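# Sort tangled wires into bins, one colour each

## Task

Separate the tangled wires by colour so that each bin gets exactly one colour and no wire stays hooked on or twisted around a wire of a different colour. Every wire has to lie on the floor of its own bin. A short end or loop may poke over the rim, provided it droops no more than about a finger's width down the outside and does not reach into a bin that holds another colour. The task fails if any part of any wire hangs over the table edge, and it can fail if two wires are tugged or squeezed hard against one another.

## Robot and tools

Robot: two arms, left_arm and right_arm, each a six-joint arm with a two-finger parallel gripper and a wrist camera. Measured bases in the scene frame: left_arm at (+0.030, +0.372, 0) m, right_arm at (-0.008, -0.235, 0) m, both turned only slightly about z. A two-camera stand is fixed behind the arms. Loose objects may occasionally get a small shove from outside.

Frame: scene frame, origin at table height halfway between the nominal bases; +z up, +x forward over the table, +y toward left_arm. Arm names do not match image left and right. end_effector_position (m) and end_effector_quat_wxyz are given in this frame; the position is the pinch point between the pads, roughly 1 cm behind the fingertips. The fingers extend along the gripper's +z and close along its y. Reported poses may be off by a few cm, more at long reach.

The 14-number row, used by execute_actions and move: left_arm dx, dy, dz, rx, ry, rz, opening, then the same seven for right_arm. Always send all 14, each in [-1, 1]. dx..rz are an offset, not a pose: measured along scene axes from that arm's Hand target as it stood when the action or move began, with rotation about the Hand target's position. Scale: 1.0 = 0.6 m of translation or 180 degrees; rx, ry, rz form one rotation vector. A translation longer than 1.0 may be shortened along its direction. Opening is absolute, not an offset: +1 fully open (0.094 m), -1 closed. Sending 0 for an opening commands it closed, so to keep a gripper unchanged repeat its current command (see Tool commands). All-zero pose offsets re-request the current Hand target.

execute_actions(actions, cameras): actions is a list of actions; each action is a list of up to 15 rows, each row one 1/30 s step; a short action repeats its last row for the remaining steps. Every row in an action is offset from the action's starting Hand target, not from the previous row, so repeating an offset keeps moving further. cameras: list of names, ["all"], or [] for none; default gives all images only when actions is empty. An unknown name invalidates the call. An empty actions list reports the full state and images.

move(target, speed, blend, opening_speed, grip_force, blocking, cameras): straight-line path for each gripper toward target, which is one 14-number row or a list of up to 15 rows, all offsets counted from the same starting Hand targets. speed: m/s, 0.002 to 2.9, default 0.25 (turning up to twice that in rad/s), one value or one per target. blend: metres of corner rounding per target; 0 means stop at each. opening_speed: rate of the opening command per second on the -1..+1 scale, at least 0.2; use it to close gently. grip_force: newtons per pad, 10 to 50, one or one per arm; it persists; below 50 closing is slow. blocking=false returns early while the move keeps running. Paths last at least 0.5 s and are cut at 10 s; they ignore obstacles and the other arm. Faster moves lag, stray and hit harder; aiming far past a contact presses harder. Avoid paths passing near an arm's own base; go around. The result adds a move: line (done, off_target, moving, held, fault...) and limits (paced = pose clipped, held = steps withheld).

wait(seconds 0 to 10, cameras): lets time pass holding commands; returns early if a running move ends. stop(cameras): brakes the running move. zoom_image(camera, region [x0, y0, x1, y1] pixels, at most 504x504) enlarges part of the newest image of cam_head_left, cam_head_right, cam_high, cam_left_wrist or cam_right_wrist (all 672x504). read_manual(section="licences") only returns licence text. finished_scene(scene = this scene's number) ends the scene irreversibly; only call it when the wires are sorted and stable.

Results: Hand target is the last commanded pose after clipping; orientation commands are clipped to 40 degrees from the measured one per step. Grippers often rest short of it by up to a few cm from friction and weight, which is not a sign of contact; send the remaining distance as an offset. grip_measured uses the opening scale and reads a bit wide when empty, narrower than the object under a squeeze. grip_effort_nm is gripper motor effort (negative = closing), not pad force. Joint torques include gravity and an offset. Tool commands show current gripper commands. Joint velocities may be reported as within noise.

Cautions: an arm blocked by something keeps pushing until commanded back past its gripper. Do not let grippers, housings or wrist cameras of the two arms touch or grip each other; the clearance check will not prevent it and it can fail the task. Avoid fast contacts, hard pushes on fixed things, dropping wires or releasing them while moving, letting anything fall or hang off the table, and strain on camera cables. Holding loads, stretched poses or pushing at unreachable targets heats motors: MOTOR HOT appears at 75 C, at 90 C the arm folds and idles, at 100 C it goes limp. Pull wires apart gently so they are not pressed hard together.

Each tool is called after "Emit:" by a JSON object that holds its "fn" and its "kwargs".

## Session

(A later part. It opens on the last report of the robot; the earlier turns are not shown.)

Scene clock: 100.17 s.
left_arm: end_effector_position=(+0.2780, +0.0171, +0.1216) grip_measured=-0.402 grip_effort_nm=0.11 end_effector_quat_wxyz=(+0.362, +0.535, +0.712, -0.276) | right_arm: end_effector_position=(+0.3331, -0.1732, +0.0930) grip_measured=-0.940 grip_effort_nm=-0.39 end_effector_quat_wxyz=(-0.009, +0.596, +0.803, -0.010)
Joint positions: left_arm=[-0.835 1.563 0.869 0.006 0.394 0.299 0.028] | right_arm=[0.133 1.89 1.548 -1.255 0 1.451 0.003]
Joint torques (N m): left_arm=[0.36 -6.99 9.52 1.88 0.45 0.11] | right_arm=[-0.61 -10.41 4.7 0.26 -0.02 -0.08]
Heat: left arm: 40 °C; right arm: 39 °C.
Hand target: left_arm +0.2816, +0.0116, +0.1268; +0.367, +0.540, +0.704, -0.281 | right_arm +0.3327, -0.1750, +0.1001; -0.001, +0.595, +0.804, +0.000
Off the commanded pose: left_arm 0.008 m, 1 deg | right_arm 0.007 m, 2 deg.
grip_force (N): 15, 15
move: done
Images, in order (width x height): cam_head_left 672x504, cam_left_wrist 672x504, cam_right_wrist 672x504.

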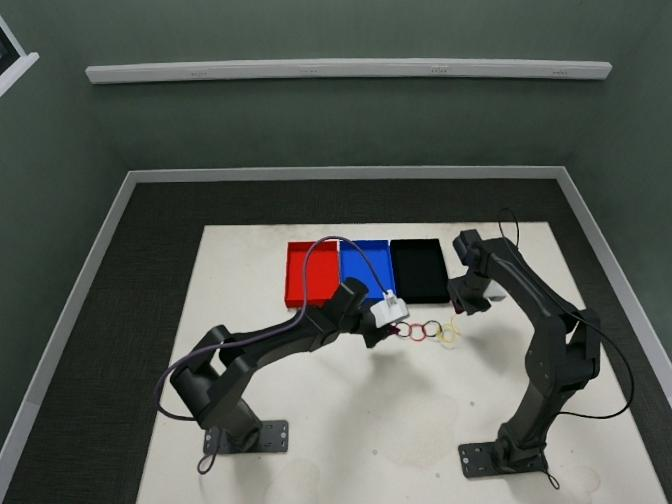

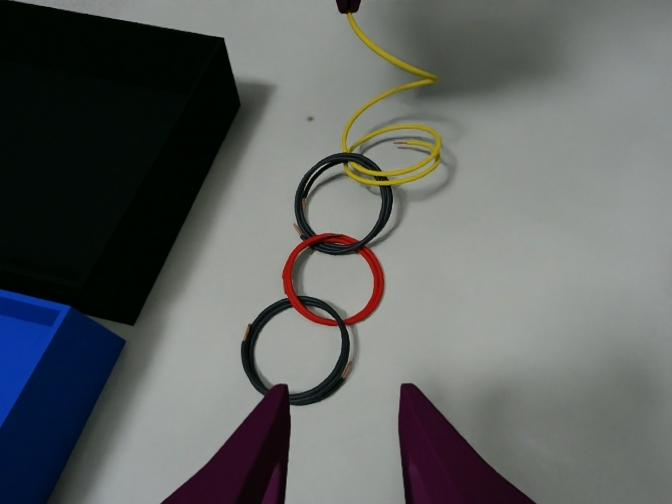

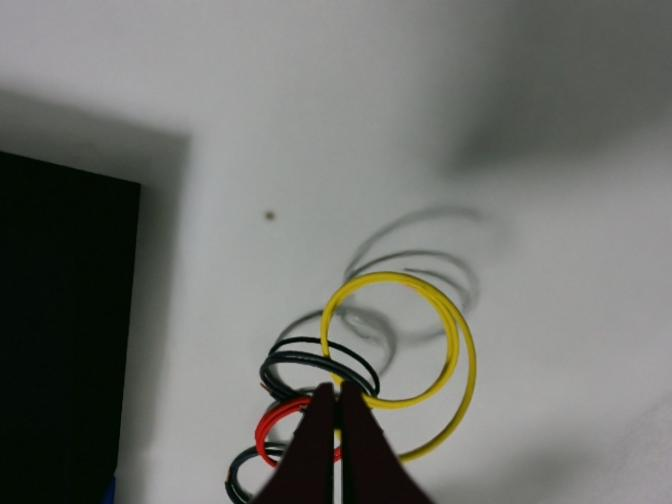

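Emit:
{"fn": "move", "kwargs": {"target": [-0.0127,-0.1517,-0.1035,0,0,0,-0.5,0,0,0,0,0,0,-1], "cameras": ["cam_left_wrist"], "speed": 0.12}}

Scene clock: 102.43 s.
left_arm: end_effector_position=(+0.2686, -0.0734, +0.0630) grip_measured=-0.498 grip_effort_nm=-0.09 end_effector_quat_wxyz=(+0.359, +0.545, +0.704, -0.282) | right_arm: end_effector_position=(+0.3331, -0.1732, +0.0930) grip_measured=-0.940 grip_effort_nm=-0.39 end_effector_quat_wxyz=(-0.009, +0.596, +0.803, -0.010)
Joint positions: left_arm=[-1.016 1.921 1.015 0.255 0.276 0.198 0.024] | right_arm=[0.133 1.89 1.548 -1.255 0 1.451 0.003]
Joint torques (N m): left_arm=[-0.17 -10.17 8.68 2.05 0.06 -0.1] | right_arm=[-0.61 -10.43 4.7 0.25 -0.02 -0.07]
Heat: left arm: 40 °C; right arm: 38 °C.
Hand target: left_arm +0.2739, -0.0795, +0.0647; +0.367, +0.540, +0.704, -0.281 | right_arm +0.3327, -0.1750, +0.1001; -0.001, +0.595, +0.804, +0.000
Off the commanded pose: left_arm 0.008 m, 1 deg | right_arm 0.007 m, 2 deg.
grip_force (N): 15, 15
move: done
Images, in order (width x height): cam_left_wrist 672x504.

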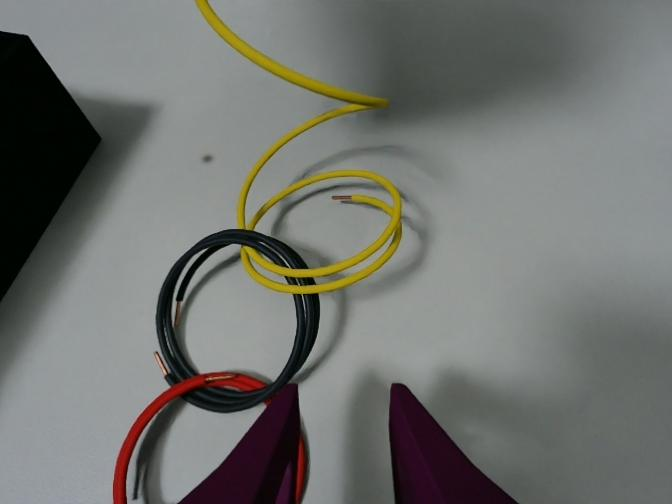

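Emit:
{"fn": "move", "kwargs": {"target": [[0.03,-0.007,0,0,0,0,-0.5,0,0,0,0,0,0,-1],[0.0348,-0.0585,-0.045,0,0,0,-0.5,0,0,0,0,0,0,-1]], "cameras": ["cam_left_wrist"], "speed": 0.07, "blend": [0.004,0]}}

Scene clock: 104.10 s.
left_arm: end_effector_position=(+0.2914, -0.1085, +0.0403) grip_measured=-0.498 grip_effort_nm=-0.09 end_effector_quat_wxyz=(+0.362, +0.543, +0.702, -0.283) | right_arm: end_effector_position=(+0.3332, -0.1732, +0.0930) grip_measured=-0.940 grip_effort_nm=-0.39 end_effector_quat_wxyz=(-0.009, +0.596, +0.803, -0.010)
Joint positions: left_arm=[-1.018 2.104 1.18 0.281 0.273 0.195 0.024] | right_arm=[0.133 1.89 1.548 -1.255 0 1.451 0.003]
Joint torques (N m): left_arm=[-0.43 -11.44 8.59 2.05 0.04 -0.12] | right_arm=[-0.61 -10.43 4.68 0.25 -0.03 -0.09]
Heat: left arm: 40 °C; right arm: 38 °C.
Hand target: left_arm +0.2949, -0.1145, +0.0377; +0.367, +0.540, +0.704, -0.281 | right_arm +0.3328, -0.1750, +0.1001; -0.001, +0.595, +0.804, +0.000
Off the commanded pose: left_arm 0.007 m, 1 deg | right_arm 0.007 m, 2 deg.
grip_force (N): 15, 15
move: done
Images, in order (width x height): cam_left_wrist 672x504.

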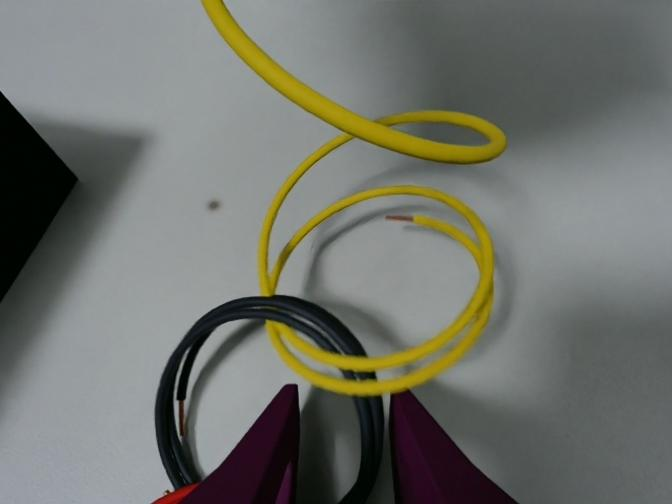

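Emit:
{"fn": "move", "kwargs": {"target": [[-0.003,0.009,-0.013,0,0,0,-0.5,0,0,0,0,0,0,-1],[-0.003,0.009,-0.013,0,0,0,-1,0,0,0,0,0,0,-1]], "cameras": ["cam_left_wrist"], "speed": 0.07, "grip_force": [30,18]}}

Scene clock: 106.53 s.
left_arm: end_effector_position=(+0.2946, -0.1131, +0.0479) grip_measured=-0.920 grip_effort_nm=-0.60 end_effector_quat_wxyz=(+0.379, +0.540, +0.694, -0.288) | right_arm: end_effector_position=(+0.3332, -0.1732, +0.0930) grip_measured=-0.944 grip_effort_nm=-0.45 end_effector_quat_wxyz=(-0.009, +0.596, +0.803, -0.010)
Joint positions: left_arm=[-1.018 2.104 1.18 0.319 0.272 0.195 0.004] | right_arm=[0.133 1.89 1.548 -1.255 0 1.451 0.003]
Joint torques (N m): left_arm=[-0.12 -11.3 5.63 2.07 0.07 -0.08] | right_arm=[-0.62 -10.41 4.68 0.25 -0.03 -0.08]
Heat: left arm: 40 °C; right arm: 38 °C.
Hand target: left_arm +0.2931, -0.1091, +0.0300; +0.367, +0.540, +0.704, -0.281 | right_arm +0.3328, -0.1750, +0.1001; -0.001, +0.595, +0.804, +0.000
Off the commanded pose: left_arm 0.019 m, 2 deg | right_arm 0.007 m, 2 deg.
grip_force (N): 30, 18
move: off_target (left_arm); target 2's new opening was sent with left_arm's hand 0.018 m and 2 deg from that target
Images, in order (width x height): cam_left_wrist 672x504.

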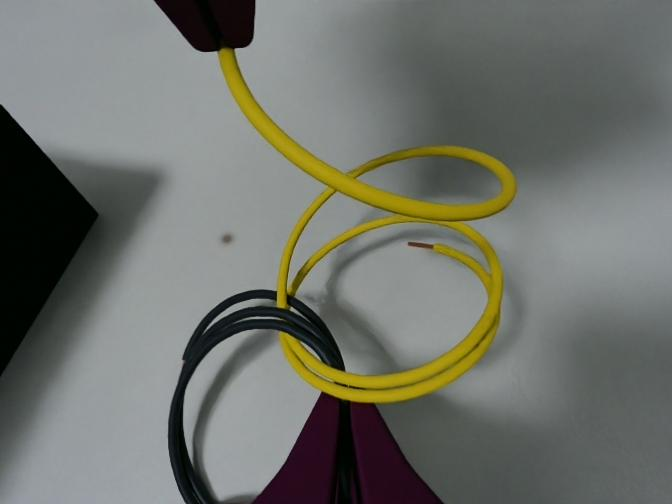

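Emit:
{"fn": "move", "kwargs": {"target": [0.003,0.01,0.06,0,0,0,-1,0,0,0.02,0,0,0,-1], "cameras": ["cam_left_wrist","cam_right_wrist"], "speed": 0.06}}

Emit:
{"fn": "zoom_image", "kwargs": {"camera": "cam_left_wrist", "region": [150, 250, 530, 504]}}

Scene clock: 108.07 s.
left_arm: end_effector_position=(+0.2908, -0.1021, +0.0481) grip_measured=-0.921 grip_effort_nm=-0.65 end_effector_quat_wxyz=(+0.354, +0.543, +0.709, -0.278) | right_arm: end_effector_position=(+0.3281, -0.1741, +0.0952) grip_measured=-0.944 grip_effort_nm=-0.45 end_effector_quat_wxyz=(-0.014, +0.596, +0.803, -0.015)
Joint positions: left_arm=[-1.012 2.067 1.18 0.222 0.272 0.195 0.004] | right_arm=[0.133 1.884 1.548 -1.276 0 1.451 0.003]
Joint torques (N m): left_arm=[0.42 -16.59 7.62 1.76 0.19 -0.01] | right_arm=[-0.62 -10.25 8.44 -0.01 -0.02 -0.08]
Heat: left arm: 40 °C; right arm: 38 °C.
Hand target: left_arm +0.2948, -0.1032, +0.0659; +0.367, +0.540, +0.704, -0.281 | right_arm +0.3327, -0.1750, +0.1122; -0.001, +0.595, +0.804, +0.000
Off the commanded pose: left_arm 0.018 m, 2 deg | right_arm 0.018 m, 2 deg.
grip_force (N): 30, 18
move: off_target (left_arm, right_arm)
Images, in order (width x height): cam_left_wrist 672x504, cam_right_wrist 672x504.

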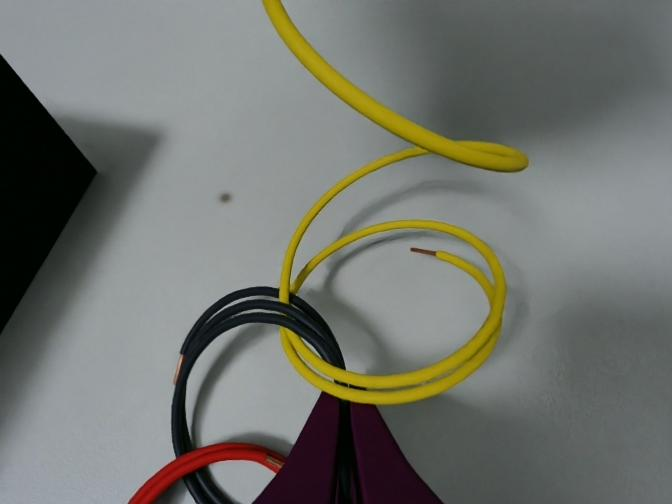

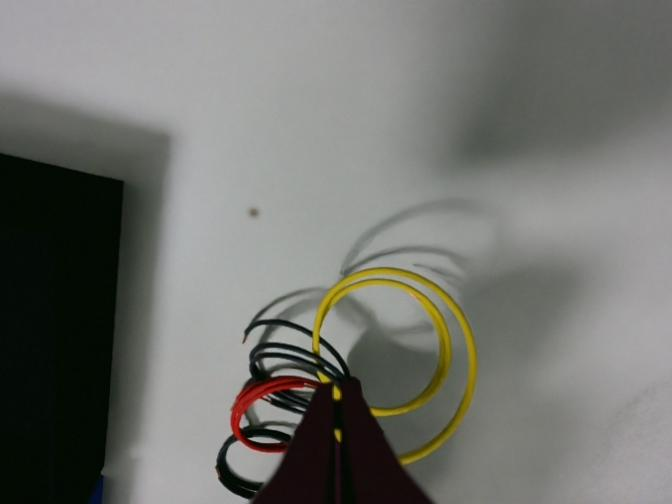

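Scaled by 1.326.

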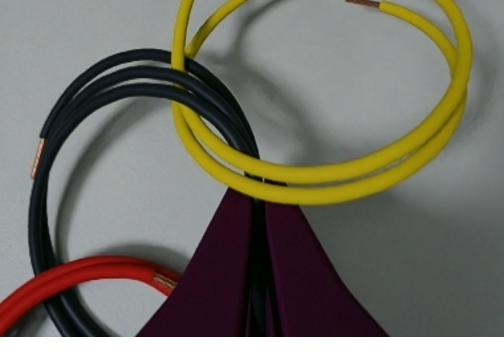

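Emit:
{"fn": "move", "kwargs": {"target": [0,0,0,0,0,0,-1,0,-0.1,0.12,0,0,0,-1], "cameras": ["cam_left_wrist","cam_right_wrist"], "speed": 0.06}}

Scene clock: 110.33 s.
left_arm: end_effector_position=(+0.2908, -0.1021, +0.0480) grip_measured=-0.921 grip_effort_nm=-0.65 end_effector_quat_wxyz=(+0.354, +0.543, +0.709, -0.278) | right_arm: end_effector_position=(+0.3332, -0.2337, +0.1688) grip_measured=-0.944 grip_effort_nm=-0.45 end_effector_quat_wxyz=(-0.007, +0.597, +0.803, -0.005)
Joint positions: left_arm=[-1.012 2.067 1.18 0.222 0.272 0.195 0.004] | right_arm=[-0.043 1.872 1.825 -1.541 0 1.278 0.003]
Joint torques (N m): left_arm=[0.43 -16.59 7.62 1.75 0.19 -0.01] | right_arm=[-0.47 -9.89 7.95 0.05 -0.02 -0.08]
Heat: left arm: 40 °C; right arm: 38 °C.
Hand target: left_arm +0.2948, -0.1032, +0.0659; +0.367, +0.540, +0.704, -0.281 | right_arm +0.3327, -0.2350, +0.1842; -0.001, +0.595, +0.804, +0.000
Off the commanded pose: left_arm 0.018 m, 2 deg | right_arm 0.015 m, 1 deg.
joint sent to its limit (right arm) — joint 4 (wrist pitch), lower limit. The joint targets still meet the commanded pose.
grip_force (N): 30, 18
move: off_target (left_arm, right_arm)
Images, in order (width x height): cam_left_wrist 672x504, cam_right_wrist 672x504.

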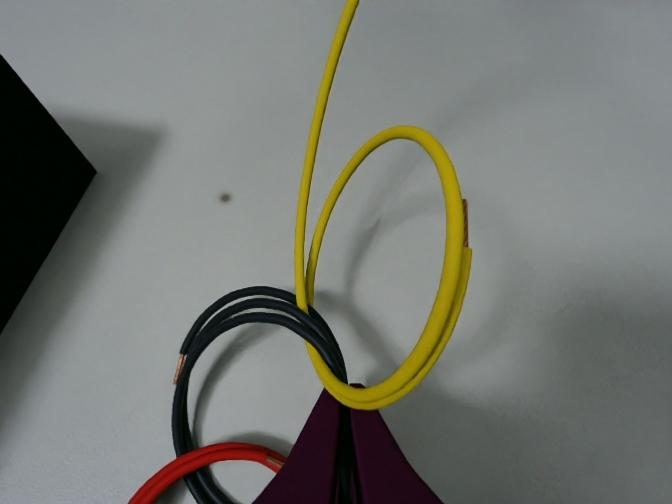

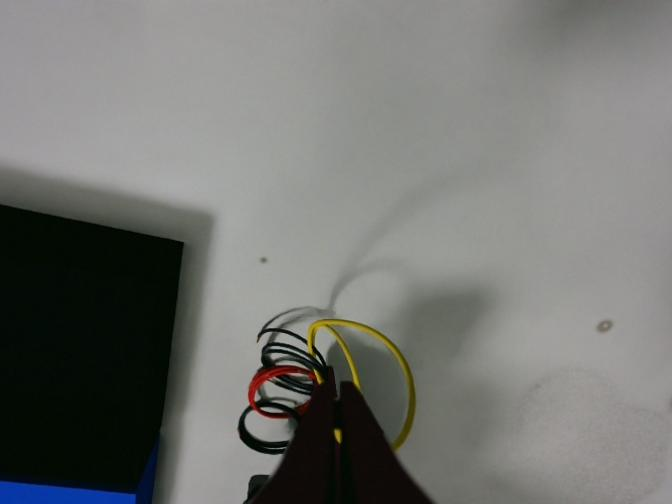

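Emit:
{"fn": "move", "kwargs": {"target": [0,0,0,0,0,0,-1,0,-0.1,0.12,0,0,0,-1], "cameras": ["cam_left_wrist","cam_right_wrist"], "speed": 0.05}}

Scene clock: 112.97 s.
left_arm: end_effector_position=(+0.2908, -0.1021, +0.0480) grip_measured=-0.921 grip_effort_nm=-0.65 end_effector_quat_wxyz=(+0.354, +0.543, +0.709, -0.278) | right_arm: end_effector_position=(+0.3356, -0.2942, +0.2410) grip_measured=-0.944 grip_effort_nm=-0.45 end_effector_quat_wxyz=(+0.100, +0.594, +0.797, +0.050)
Joint positions: left_arm=[-1.012 2.067 1.18 0.222 0.272 0.195 0.004] | right_arm=[-0.217 1.743 1.939 -1.544 0 1.106 0.003]
Joint torques (N m): left_arm=[0.43 -16.59 7.62 1.75 0.19 -0.01] | right_arm=[-0.51 -8.55 7.9 0.5 -0.03 -0.1]
Heat: left arm: 41 °C; right arm: 38 °C.
Hand target: left_arm +0.2948, -0.1032, +0.0659; +0.367, +0.540, +0.704, -0.281 | right_arm +0.3327, -0.2949, +0.2561; -0.001, +0.595, +0.804, +0.000
Off the commanded pose: left_arm 0.018 m, 2 deg | right_arm 0.015 m, 13 deg.
joint sent to its limit (right arm) — joint 4 (wrist pitch), lower limit. The joint targets are off in orientation, not in position.
grip_force (N): 30, 18
move: off_target (left_arm, right_arm)
Images, in order (width x height): cam_left_wrist 672x504, cam_right_wrist 672x504.

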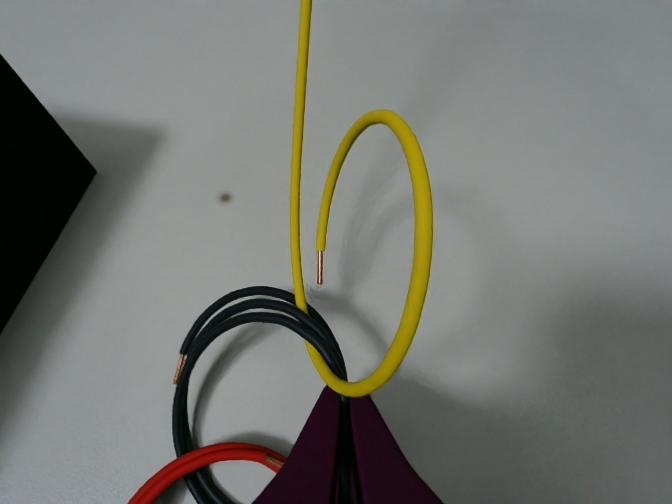

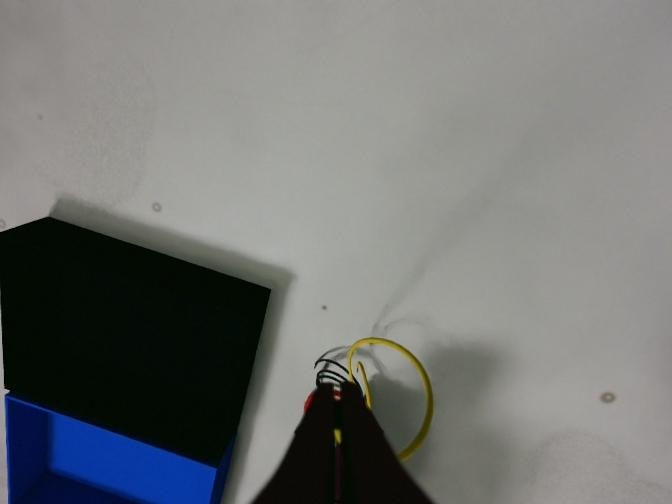

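Under one turn left. Continue.

Emit:
{"fn": "move", "kwargs": {"target": [0,0,0,0,0,0,-1,0,-0.07,0.2,0,0,0,-1], "cameras": ["cam_left_wrist","cam_right_wrist"], "speed": 0.06}}

Scene clock: 115.87 s.
left_arm: end_effector_position=(+0.2908, -0.1021, +0.0480) grip_measured=-0.921 grip_effort_nm=-0.65 end_effector_quat_wxyz=(+0.354, +0.543, +0.709, -0.278) | right_arm: end_effector_position=(+0.3390, -0.3367, +0.3633) grip_measured=-0.944 grip_effort_nm=-0.45 end_effector_quat_wxyz=(+0.283, +0.571, +0.763, +0.108)
Joint positions: left_arm=[-1.012 2.067 1.18 0.222 0.272 0.195 0.004] | right_arm=[-0.335 1.676 2.27 -1.549 -0.008 0.996 0.003]
Joint torques (N m): left_arm=[0.43 -16.61 7.62 1.75 0.19 -0.01] | right_arm=[-0.61 -6.82 6.79 1.16 -0.01 -0.12]
Heat: left arm: 42 °C; right arm: 38 °C.
Hand target: left_arm +0.2948, -0.1032, +0.0659; +0.367, +0.540, +0.704, -0.281 | right_arm +0.3327, -0.3370, +0.3762; -0.001, +0.595, +0.804, +0.001
Off the commanded pose: left_arm 0.018 m, 2 deg | right_arm 0.014 m, 35 deg.
joint sent to its limit (right arm) — joint 4 (wrist pitch), lower limit. The joint targets are off in orientation, not in position.
grip_force (N): 30, 18
move: off_target (left_arm, right_arm)
Images, in order (width x height): cam_left_wrist 672x504, cam_right_wrist 672x504.

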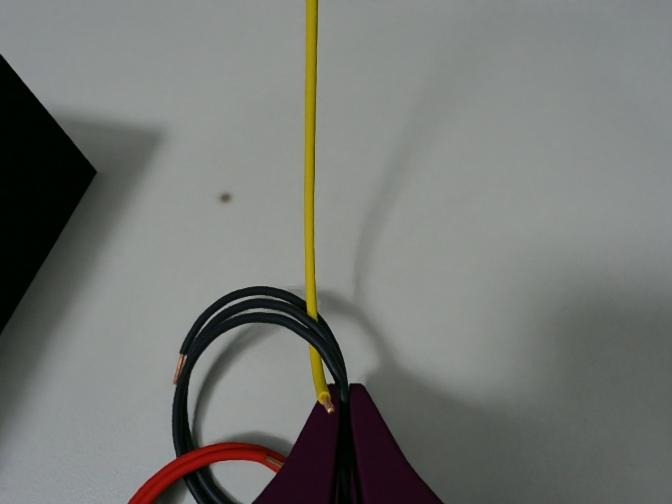

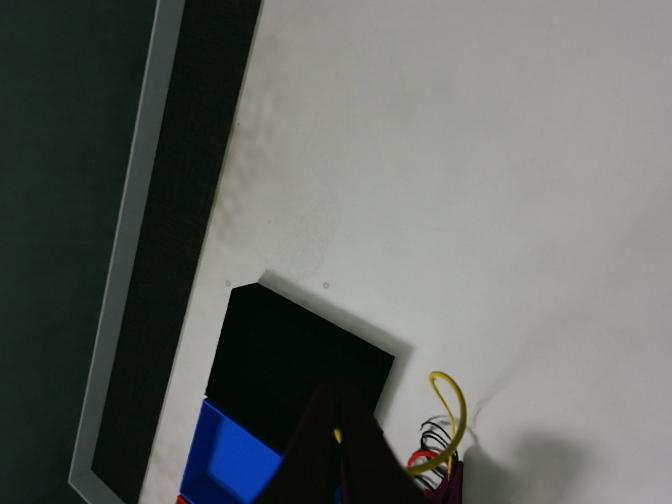

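Emit:
{"fn": "move", "kwargs": {"target": [[0,0,0,0,0,0,-1,0,-0.03,0.14,0,0,0,-1],[0,0,0,0,0,0,-1,0.05,0,0.16,0,0,0,-1]], "cameras": ["cam_left_wrist","cam_right_wrist","cam_high"], "speed": 0.1}}

Scene clock: 124.53 s.
left_arm: end_effector_position=(+0.2907, -0.1020, +0.0480) grip_measured=-0.921 grip_effort_nm=-0.65 end_effector_quat_wxyz=(+0.354, +0.543, +0.709, -0.278) | right_arm: end_effector_position=(+0.3614, -0.3381, +0.4714) grip_measured=-0.944 grip_effort_nm=-0.45 end_effector_quat_wxyz=(+0.442, +0.522, +0.710, +0.167)
Joint positions: left_arm=[-1.012 2.067 1.18 0.222 0.272 0.195 0.004] | right_arm=[-0.32 1.818 2.781 -1.549 -0.004 0.993 0.003]
Joint torques (N m): left_arm=[0.43 -16.59 7.61 1.76 0.19 -0.01] | right_arm=[0.51 -4.44 4.93 1.57 0.04 0.04]
Motor temperatures (°C): left_arm=[24 43 40 36 25 22 25] | right_arm=[27 36 32 30 25 25 23]
Heat: left arm: 43 °C; right arm: 36 °C.
Hand target: left_arm +0.2948, -0.1032, +0.0659; +0.367, +0.540, +0.704, -0.281 | right_arm +0.3627, -0.3370, +0.4721; +0.133, +0.588, +0.796, +0.051
Off the commanded pose: left_arm 0.018 m, 2 deg | right_arm 0.002 m, 56 deg; orientation clipped.
joint sent to its limit (right arm) — joint 4 (wrist pitch), lower limit. The joint targets are off in orientation, not in position.
grip_force (N): 30, 18
move: off_target (left_arm, right_arm); limits=paced
Images, in order (width x height): cam_high 672x504, cam_left_wrist 672x504, cam_right_wrist 672x504.

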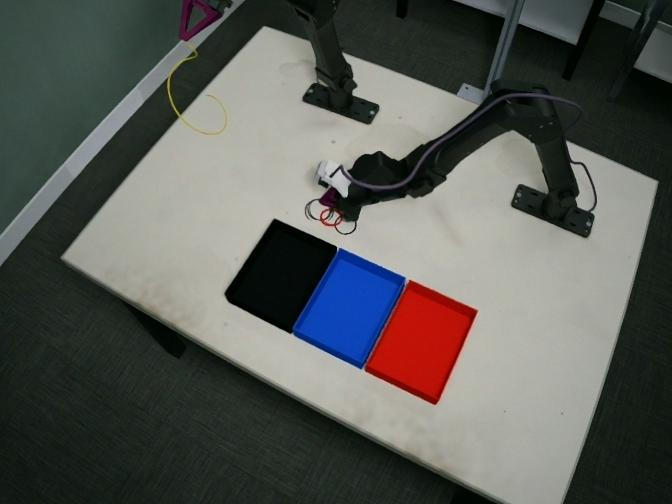

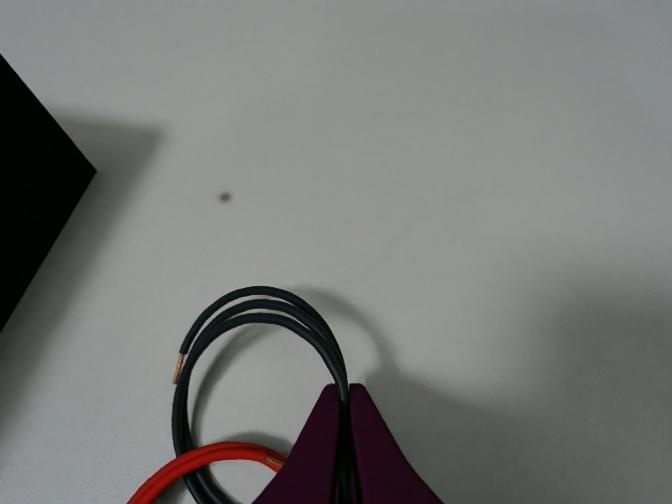

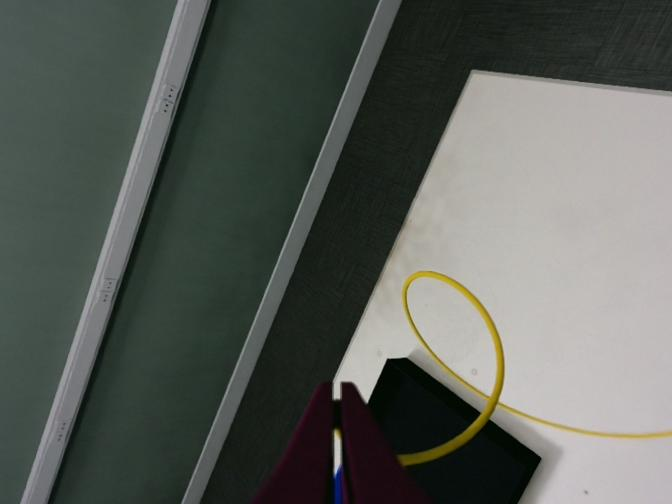

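Emit:
{"fn": "move", "kwargs": {"target": [[0,0,0.1,0,0,0,-1,0.08,0.2,-0.1,0.0246,0.0879,0,-1],[-0.06,0.38,0.1,0,0,0,-1,0.17,0.43,-0.22,0.0246,0.0879,0,-1],[-0.06,0.4,0.0,0,0,0,-1,0.18,0.43,-0.24,0.0246,0.0879,0,-1]], "cameras": ["cam_left_wrist","cam_right_wrist","cam_high"], "speed": 0.2, "blend": [0.02,0.02,0]}}

Scene clock: 129.93 s.
left_arm: end_effector_position=(+0.2599, +0.1382, +0.0652) grip_measured=-0.921 grip_effort_nm=-0.65 end_effector_quat_wxyz=(+0.364, +0.535, +0.711, -0.274) | right_arm: end_effector_position=(+0.4653, -0.0790, +0.3260) grip_measured=-0.944 grip_effort_nm=-0.45 end_effector_quat_wxyz=(+0.198, +0.556, +0.763, +0.265)
Joint positions: left_arm=[-0.493 1.358 0.458 0.081 0.642 0.569 0.004] | right_arm=[0.277 2.217 2.844 -1.523 0.012 1.575 0.003]
Joint torques (N m): left_arm=[0.51 -4.4 6.31 1.72 0.69 0.11] | right_arm=[-0.64 -8.4 6.79 1.4 -0.08 0.07]
Heat: left arm: 43 °C; right arm: 36 °C.
Hand target: left_arm +0.2588, +0.1369, +0.0659; +0.367, +0.540, +0.704, -0.281 | right_arm +0.4708, -0.0790, +0.3282; +0.000, +0.595, +0.804, +0.000
Off the commanded pose: left_arm 0.002 m, 1 deg | right_arm 0.006 m, 39 deg.
elbow stopped short (right arm): the move would have taken joint 3 (elbow) straighter than the controller allows.
grip_force (N): 30, 18
move: off_target (right_arm); limits=paced
Images, in order (width x height): cam_high 672x504, cam_left_wrist 672x504, cam_right_wrist 672x504.

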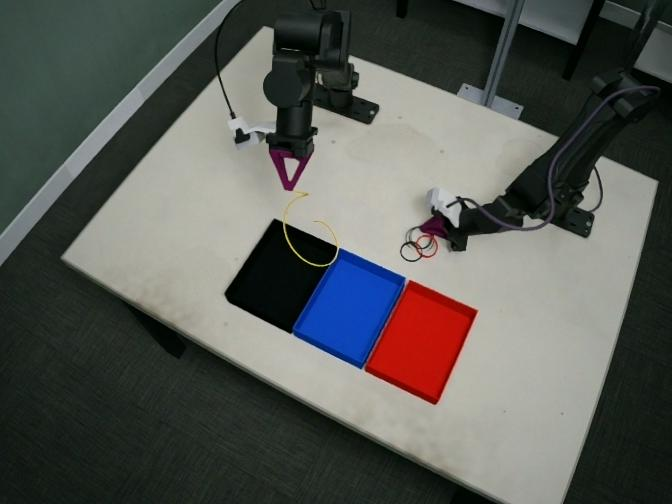

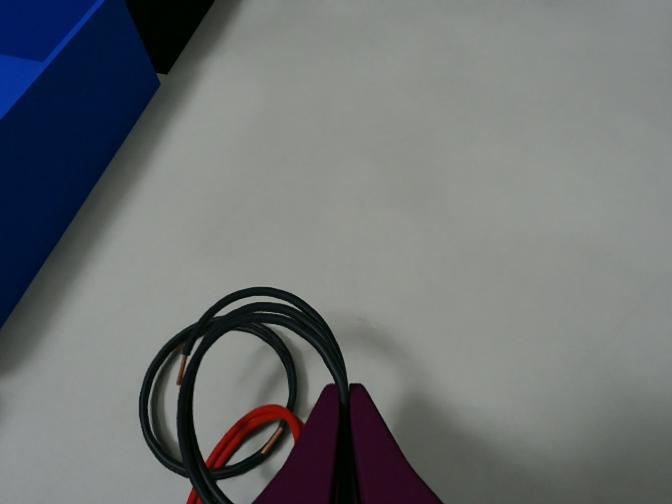

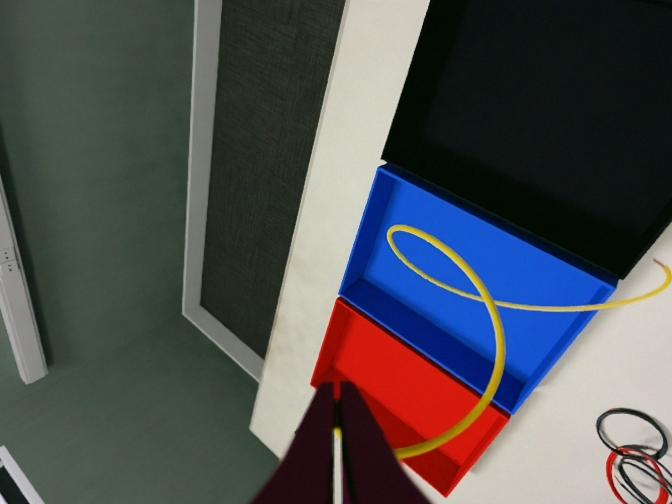

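Emit:
{"fn": "move", "kwargs": {"target": [[0,0,0,0,0,0,-1,0.02,-0.1,-0.05,0,0,0,-1],[0,0,0,0,0,0,-1,0.03,-0.1,-0.23,0,0,0,-1]], "cameras": ["cam_right_wrist","cam_high"], "speed": 0.15, "blend": [0.02,0]}}

Emit:
{"fn": "zoom_image", "kwargs": {"camera": "cam_high", "region": [200, 120, 500, 420]}}

Scene clock: 134.03 s.
left_arm: end_effector_position=(+0.2600, +0.1381, +0.0653) grip_measured=-0.921 grip_effort_nm=-0.65 end_effector_quat_wxyz=(+0.364, +0.535, +0.711, -0.274) | right_arm: end_effector_position=(+0.4907, -0.1338, +0.1968) grip_measured=-0.944 grip_effort_nm=-0.45 end_effector_quat_wxyz=(+0.107, +0.588, +0.791, +0.131)
Joint positions: left_arm=[-0.493 1.358 0.458 0.082 0.642 0.569 0.004] | right_arm=[0.148 2.379 2.691 -1.543 -0.019 1.472 0.003]
Joint torques (N m): left_arm=[0.51 -4.4 6.3 1.7 0.69 0.11] | right_arm=[-0.51 -10.55 4.86 0.67 0.13 -0.11]
Heat: left arm: 42 °C; right arm: 36 °C.
Hand target: left_arm +0.2588, +0.1369, +0.0660; +0.367, +0.540, +0.704, -0.281 | right_arm +0.4887, -0.1390, +0.1902; +0.000, +0.594, +0.804, +0.000
Off the commanded pose: left_arm 0.002 m, 1 deg | right_arm 0.009 m, 19 deg.
elbow stopped short (right arm): the move would have taken joint 3 (elbow) straighter than the controller allows.
joint sent to its limit (right arm) — joint 4 (wrist pitch), lower limit. The joint targets are off in orientation, not in position.
grip_force (N): 30, 18
move: off_target (right_arm)
Images, in order (width x height): cam_high 672x504, cam_right_wrist 672x504.

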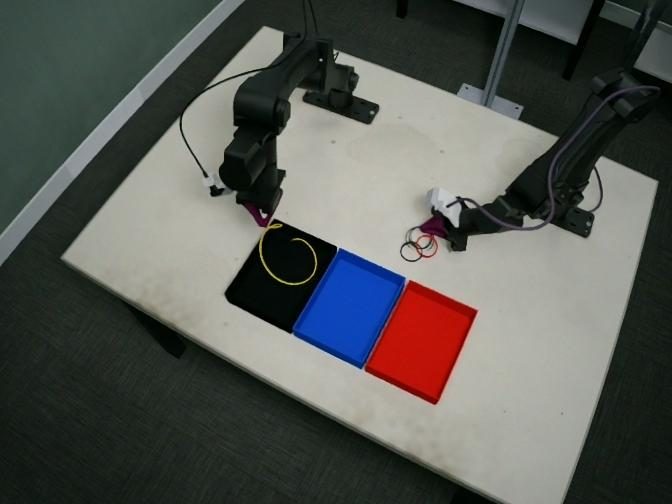

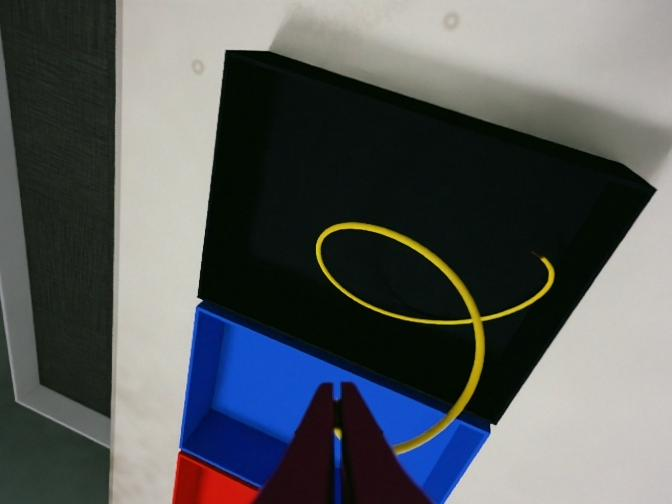

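Scaled by 1.680.

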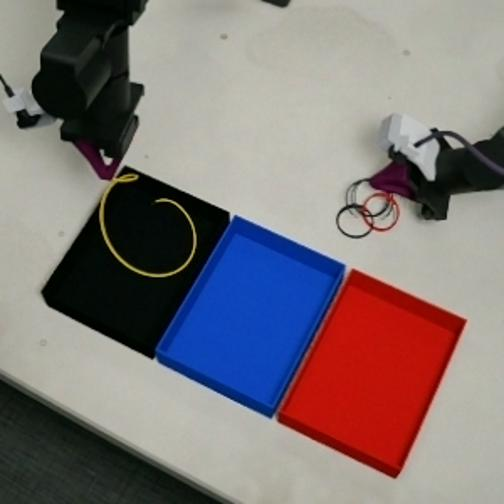

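Emit:
{"fn": "move", "kwargs": {"target": [0,0,0,0,0,0,-1,0,0.0,-0.21,0,0,0,-1], "cameras": ["cam_right_wrist","cam_high"], "speed": 0.12}}

Emit:
{"fn": "zoom_image", "kwargs": {"camera": "cam_high", "region": [200, 120, 500, 420]}}

Scene clock: 135.97 s.
left_arm: end_effector_position=(+0.2600, +0.1381, +0.0653) grip_measured=-0.921 grip_effort_nm=-0.65 end_effector_quat_wxyz=(+0.364, +0.535, +0.711, -0.274) | right_arm: end_effector_position=(+0.4895, -0.1342, +0.0670) grip_measured=-0.944 grip_effort_nm=-0.45 end_effector_quat_wxyz=(+0.014, +0.596, +0.803, +0.029)
Joint positions: left_arm=[-0.493 1.358 0.458 0.082 0.642 0.569 0.004] | right_arm=[0.148 2.626 2.66 -1.543 -0.018 1.468 0.003]
Joint torques (N m): left_arm=[0.51 -4.38 6.31 1.71 0.69 0.11] | right_arm=[-0.4 -11.73 6.61 0.19 0.16 -0.1]
Heat: left arm: 41 °C; right arm: 36 °C.
Hand target: left_arm +0.2588, +0.1369, +0.0660; +0.367, +0.540, +0.704, -0.281 | right_arm +0.4888, -0.1390, +0.0642; +0.000, +0.594, +0.804, +0.000
Off the commanded pose: left_arm 0.002 m, 1 deg | right_arm 0.006 m, 4 deg.
joint sent to its limit (right arm) — joint 4 (wrist pitch), lower limit. The joint targets are off in orientation, not in position.
grip_force (N): 30, 18
move: off_target (right_arm)
Images, in order (width x height): cam_high 672x504, cam_right_wrist 672x504.

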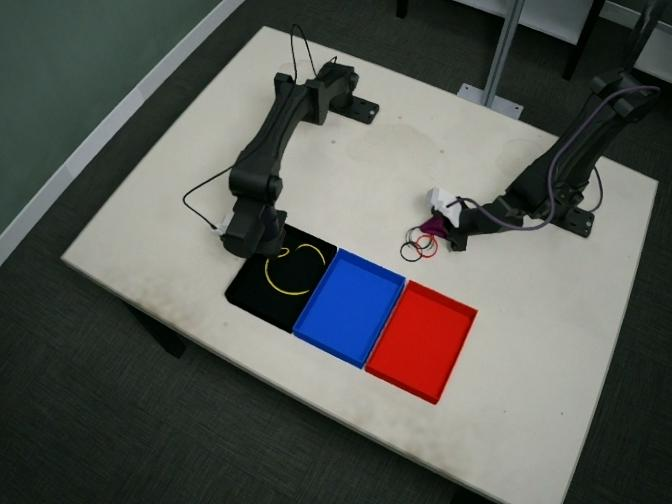

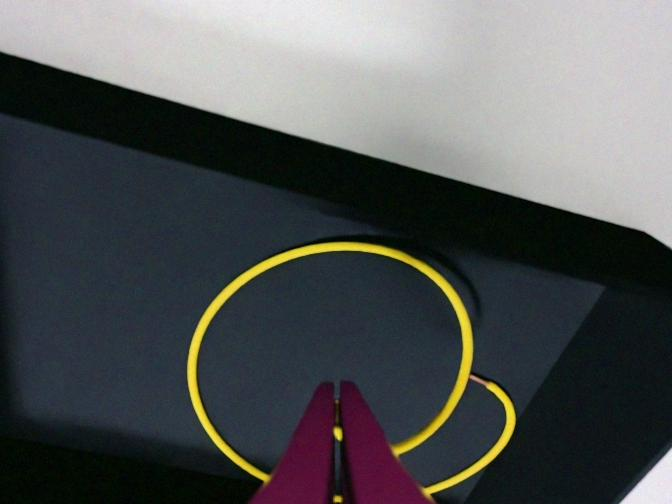

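Scaled by 1.680.

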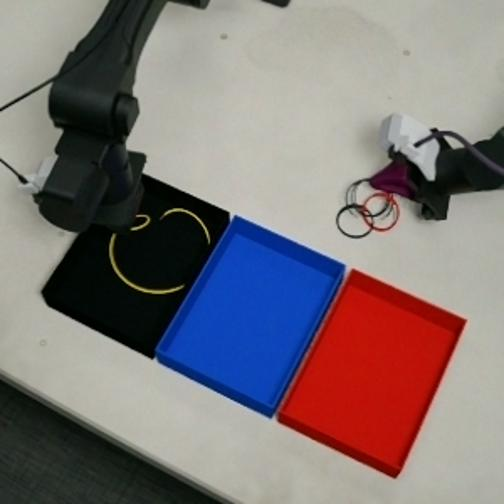

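Emit:
{"fn": "move", "kwargs": {"target": [[0,0,0,0,0,0,-1,0,0,-0.04,0,0,0,-1],[0,0,0,0,0,0,-1,0,0.0,-0.04,0,0,0,-0.75],[0,0,0,0,0,0,-1,0,0.0,0.3,0,0,0,-0.75]], "cameras": ["cam_right_wrist","cam_high"], "speed": [0.08,0.08,0.2]}}

Emit:
{"fn": "zoom_image", "kwargs": {"camera": "cam_high", "region": [200, 170, 450, 420]}}

Scene clock: 139.30 s.
left_arm: end_effector_position=(+0.2600, +0.1381, +0.0653) grip_measured=-0.921 grip_effort_nm=-0.65 end_effector_quat_wxyz=(+0.364, +0.535, +0.711, -0.274) | right_arm: end_effector_position=(+0.4912, -0.1340, +0.2307) grip_measured=-0.751 grip_effort_nm=0.07 end_effector_quat_wxyz=(+0.137, +0.581, +0.786, +0.162)
Joint positions: left_arm=[-0.493 1.358 0.458 0.082 0.642 0.569 0.004] | right_arm=[0.148 2.34 2.74 -1.544 -0.017 1.468 0.012]
Joint torques (N m): left_arm=[0.51 -4.38 6.3 1.7 0.69 0.11] | right_arm=[-0.58 -12.23 6.86 0.84 0.1 -0.04]
Heat: left arm: 41 °C; right arm: 37 °C.
Hand target: left_arm +0.2588, +0.1369, +0.0660; +0.367, +0.540, +0.704, -0.281 | right_arm +0.4888, -0.1390, +0.2442; +0.000, +0.595, +0.804, +0.000
Off the commanded pose: left_arm 0.002 m, 1 deg | right_arm 0.015 m, 24 deg.
joint sent to its limit (right arm) — joint 4 (wrist pitch), lower limit. The joint targets are off in orientation, not in position.
grip_force (N): 30, 18
move: off_target (right_arm)
Images, in order (width x height): cam_high 672x504, cam_right_wrist 672x504.

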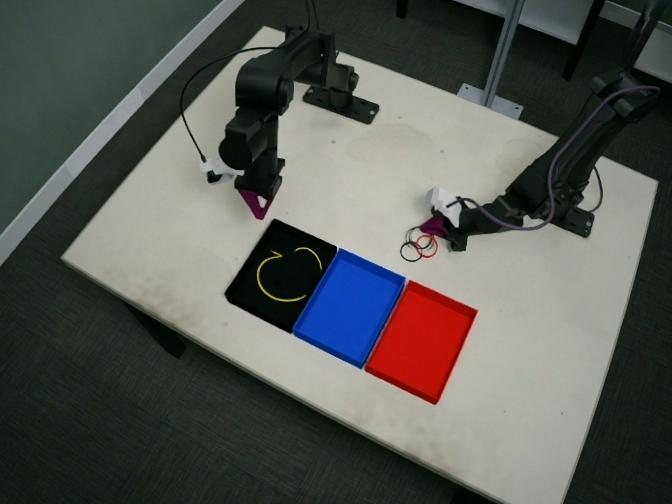

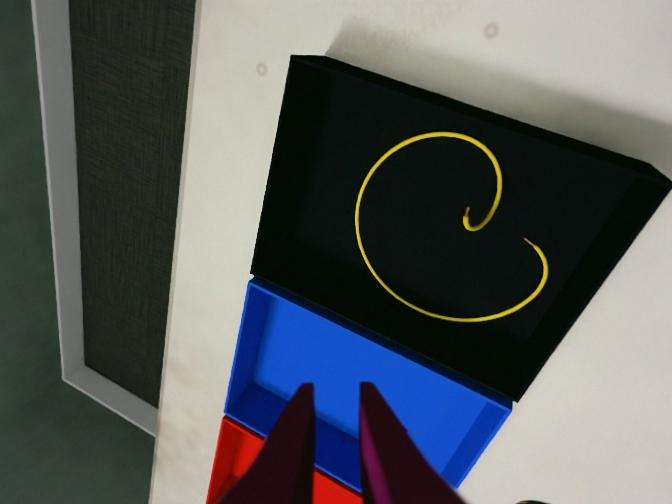

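Scaled by 2.016.

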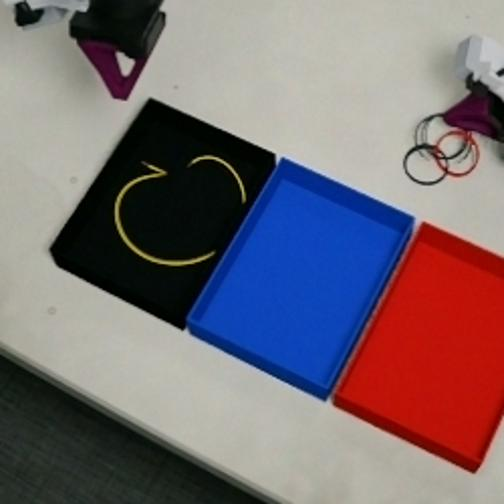

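Emit:
{"fn": "move", "kwargs": {"target": [[0.05,0.05,0.05,0,0,0,-1,-0.02,-0.05,0.02,-0.01,0,0,-0.5],[0.05,0.27,-0.02,0,0,0,-1,-0.1,-0.05,0.02,0,0,0,-0.5]], "cameras": ["cam_left_wrist","cam_right_wrist"], "speed": 0.12, "blend": [0.02,0]}}

Scene clock: 143.80 s.
left_arm: end_effector_position=(+0.2847, +0.3011, +0.0478) grip_measured=-0.921 grip_effort_nm=-0.65 end_effector_quat_wxyz=(+0.353, +0.543, +0.712, -0.271) | right_arm: end_effector_position=(+0.4368, -0.1682, +0.2466) grip_measured=-0.501 grip_effort_nm=0.07 end_effector_quat_wxyz=(+0.124, +0.586, +0.792, +0.121)
Joint positions: left_arm=[0.266 1.619 0.715 -0.711 0.922 1.624 0.004] | right_arm=[0.105 2.091 2.414 -1.545 0.004 1.421 0.023]
Joint torques (N m): left_arm=[0.27 -5.33 6.78 -0.05 1.12 0.12] | right_arm=[-0.14 -11.67 4.38 0.73 -0.04 -0.03]
Heat: left arm: 40 °C; right arm: 37 °C.
Hand target: left_arm +0.2888, +0.2989, +0.0539; +0.367, +0.540, +0.704, -0.281 | right_arm +0.4288, -0.1689, +0.2561; +0.000, +0.594, +0.804, +0.000
Off the commanded pose: left_arm 0.008 m, 2 deg | right_arm 0.012 m, 20 deg.
joint sent to its limit (right arm) — joint 4 (wrist pitch), lower limit. The joint targets are off in orientation, not in position.
grip_force (N): 30, 18
move: off_target (right_arm)
Images, in order (width x height): cam_left_wrist 672x504, cam_right_wrist 672x504.

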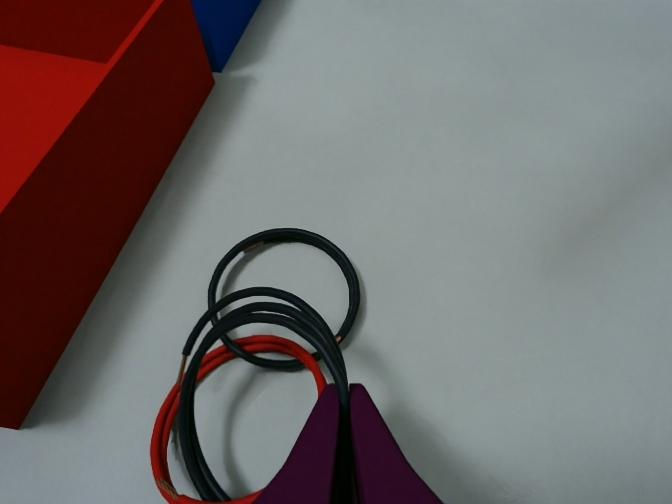

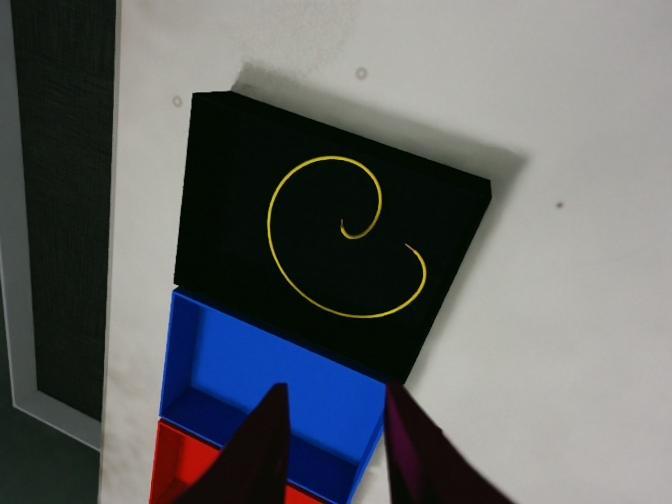

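Emit:
{"fn": "move", "kwargs": {"target": [[0,-0.05,0.2,0,0,0,-1,-0.15,0,-0.05,0,0,0,-0.3],[-0.03,-0.33,0.2,0,0,0,-1,-0.2,-0.02,-0.1,0,0,0,-0.3],[-0.03,-0.33,-0.01,0,0,0,-1,-0.2,-0.02,-0.1,0,0,0,-0.3],[-0.03,-0.25,-0.01,0,0,0,-1,-0.2,-0.02,-0.1,0,0,0,-0.3]], "cameras": ["cam_left_wrist","cam_right_wrist"], "speed": 0.15, "blend": [0.02,0.02,0.01,0]}}

Scene clock: 148.47 s.
left_arm: end_effector_position=(+0.2753, +0.1494, +0.0431) grip_measured=-0.921 grip_effort_nm=-0.65 end_effector_quat_wxyz=(+0.364, +0.535, +0.712, -0.273) | right_arm: end_effector_position=(+0.3151, -0.1786, +0.1901) grip_measured=-0.301 grip_effort_nm=0.07 end_effector_quat_wxyz=(+0.015, +0.594, +0.804, +0.012)
Joint positions: left_arm=[-0.418 1.487 0.456 0.168 0.69 0.639 0.004] | right_arm=[0.129 1.78 1.795 -1.547 0.004 1.443 0.033]
Joint torques (N m): left_arm=[0.34 -7.79 5.48 1.37 0.74 0.11] | right_arm=[-0.72 -9.18 4.62 0.2 -0.06 -0.07]
Heat: left arm: 40 °C; right arm: 37 °C.
Hand target: left_arm +0.2708, +0.1488, +0.0480; +0.367, +0.540, +0.704, -0.281 | right_arm +0.3088, -0.1810, +0.1963; +0.000, +0.594, +0.804, +0.000
Off the commanded pose: left_arm 0.007 m, 2 deg | right_arm 0.009 m, 2 deg.
joint sent to its limit (right arm) — joint 4 (wrist pitch), lower limit. The joint targets are off in orientation, not in position.
grip_force (N): 30, 18
move: done
Images, in order (width x height): cam_left_wrist 672x504, cam_right_wrist 672x504.

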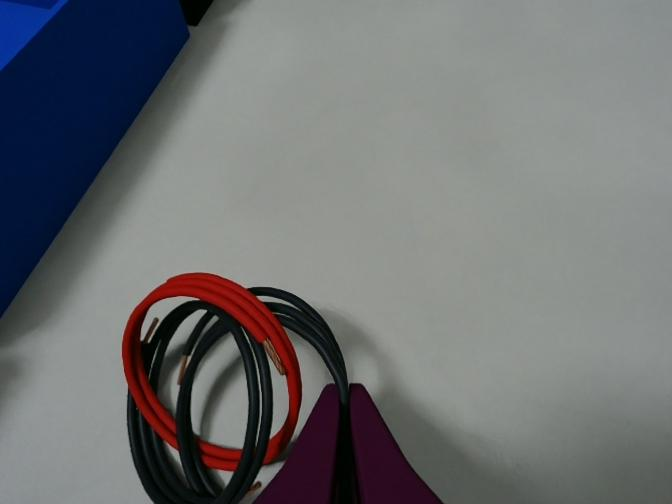

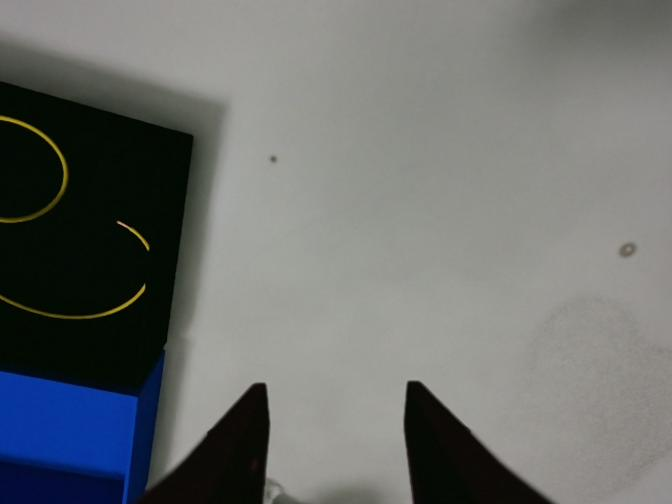

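Emit:
{"fn": "zoom_image", "kwargs": {"camera": "cam_left_wrist", "region": [100, 250, 370, 504]}}

Scaled by 1.867.

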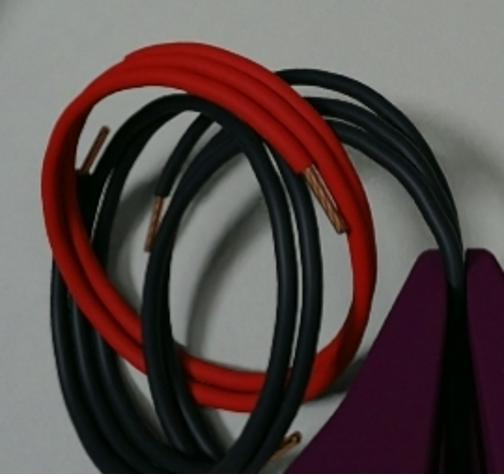

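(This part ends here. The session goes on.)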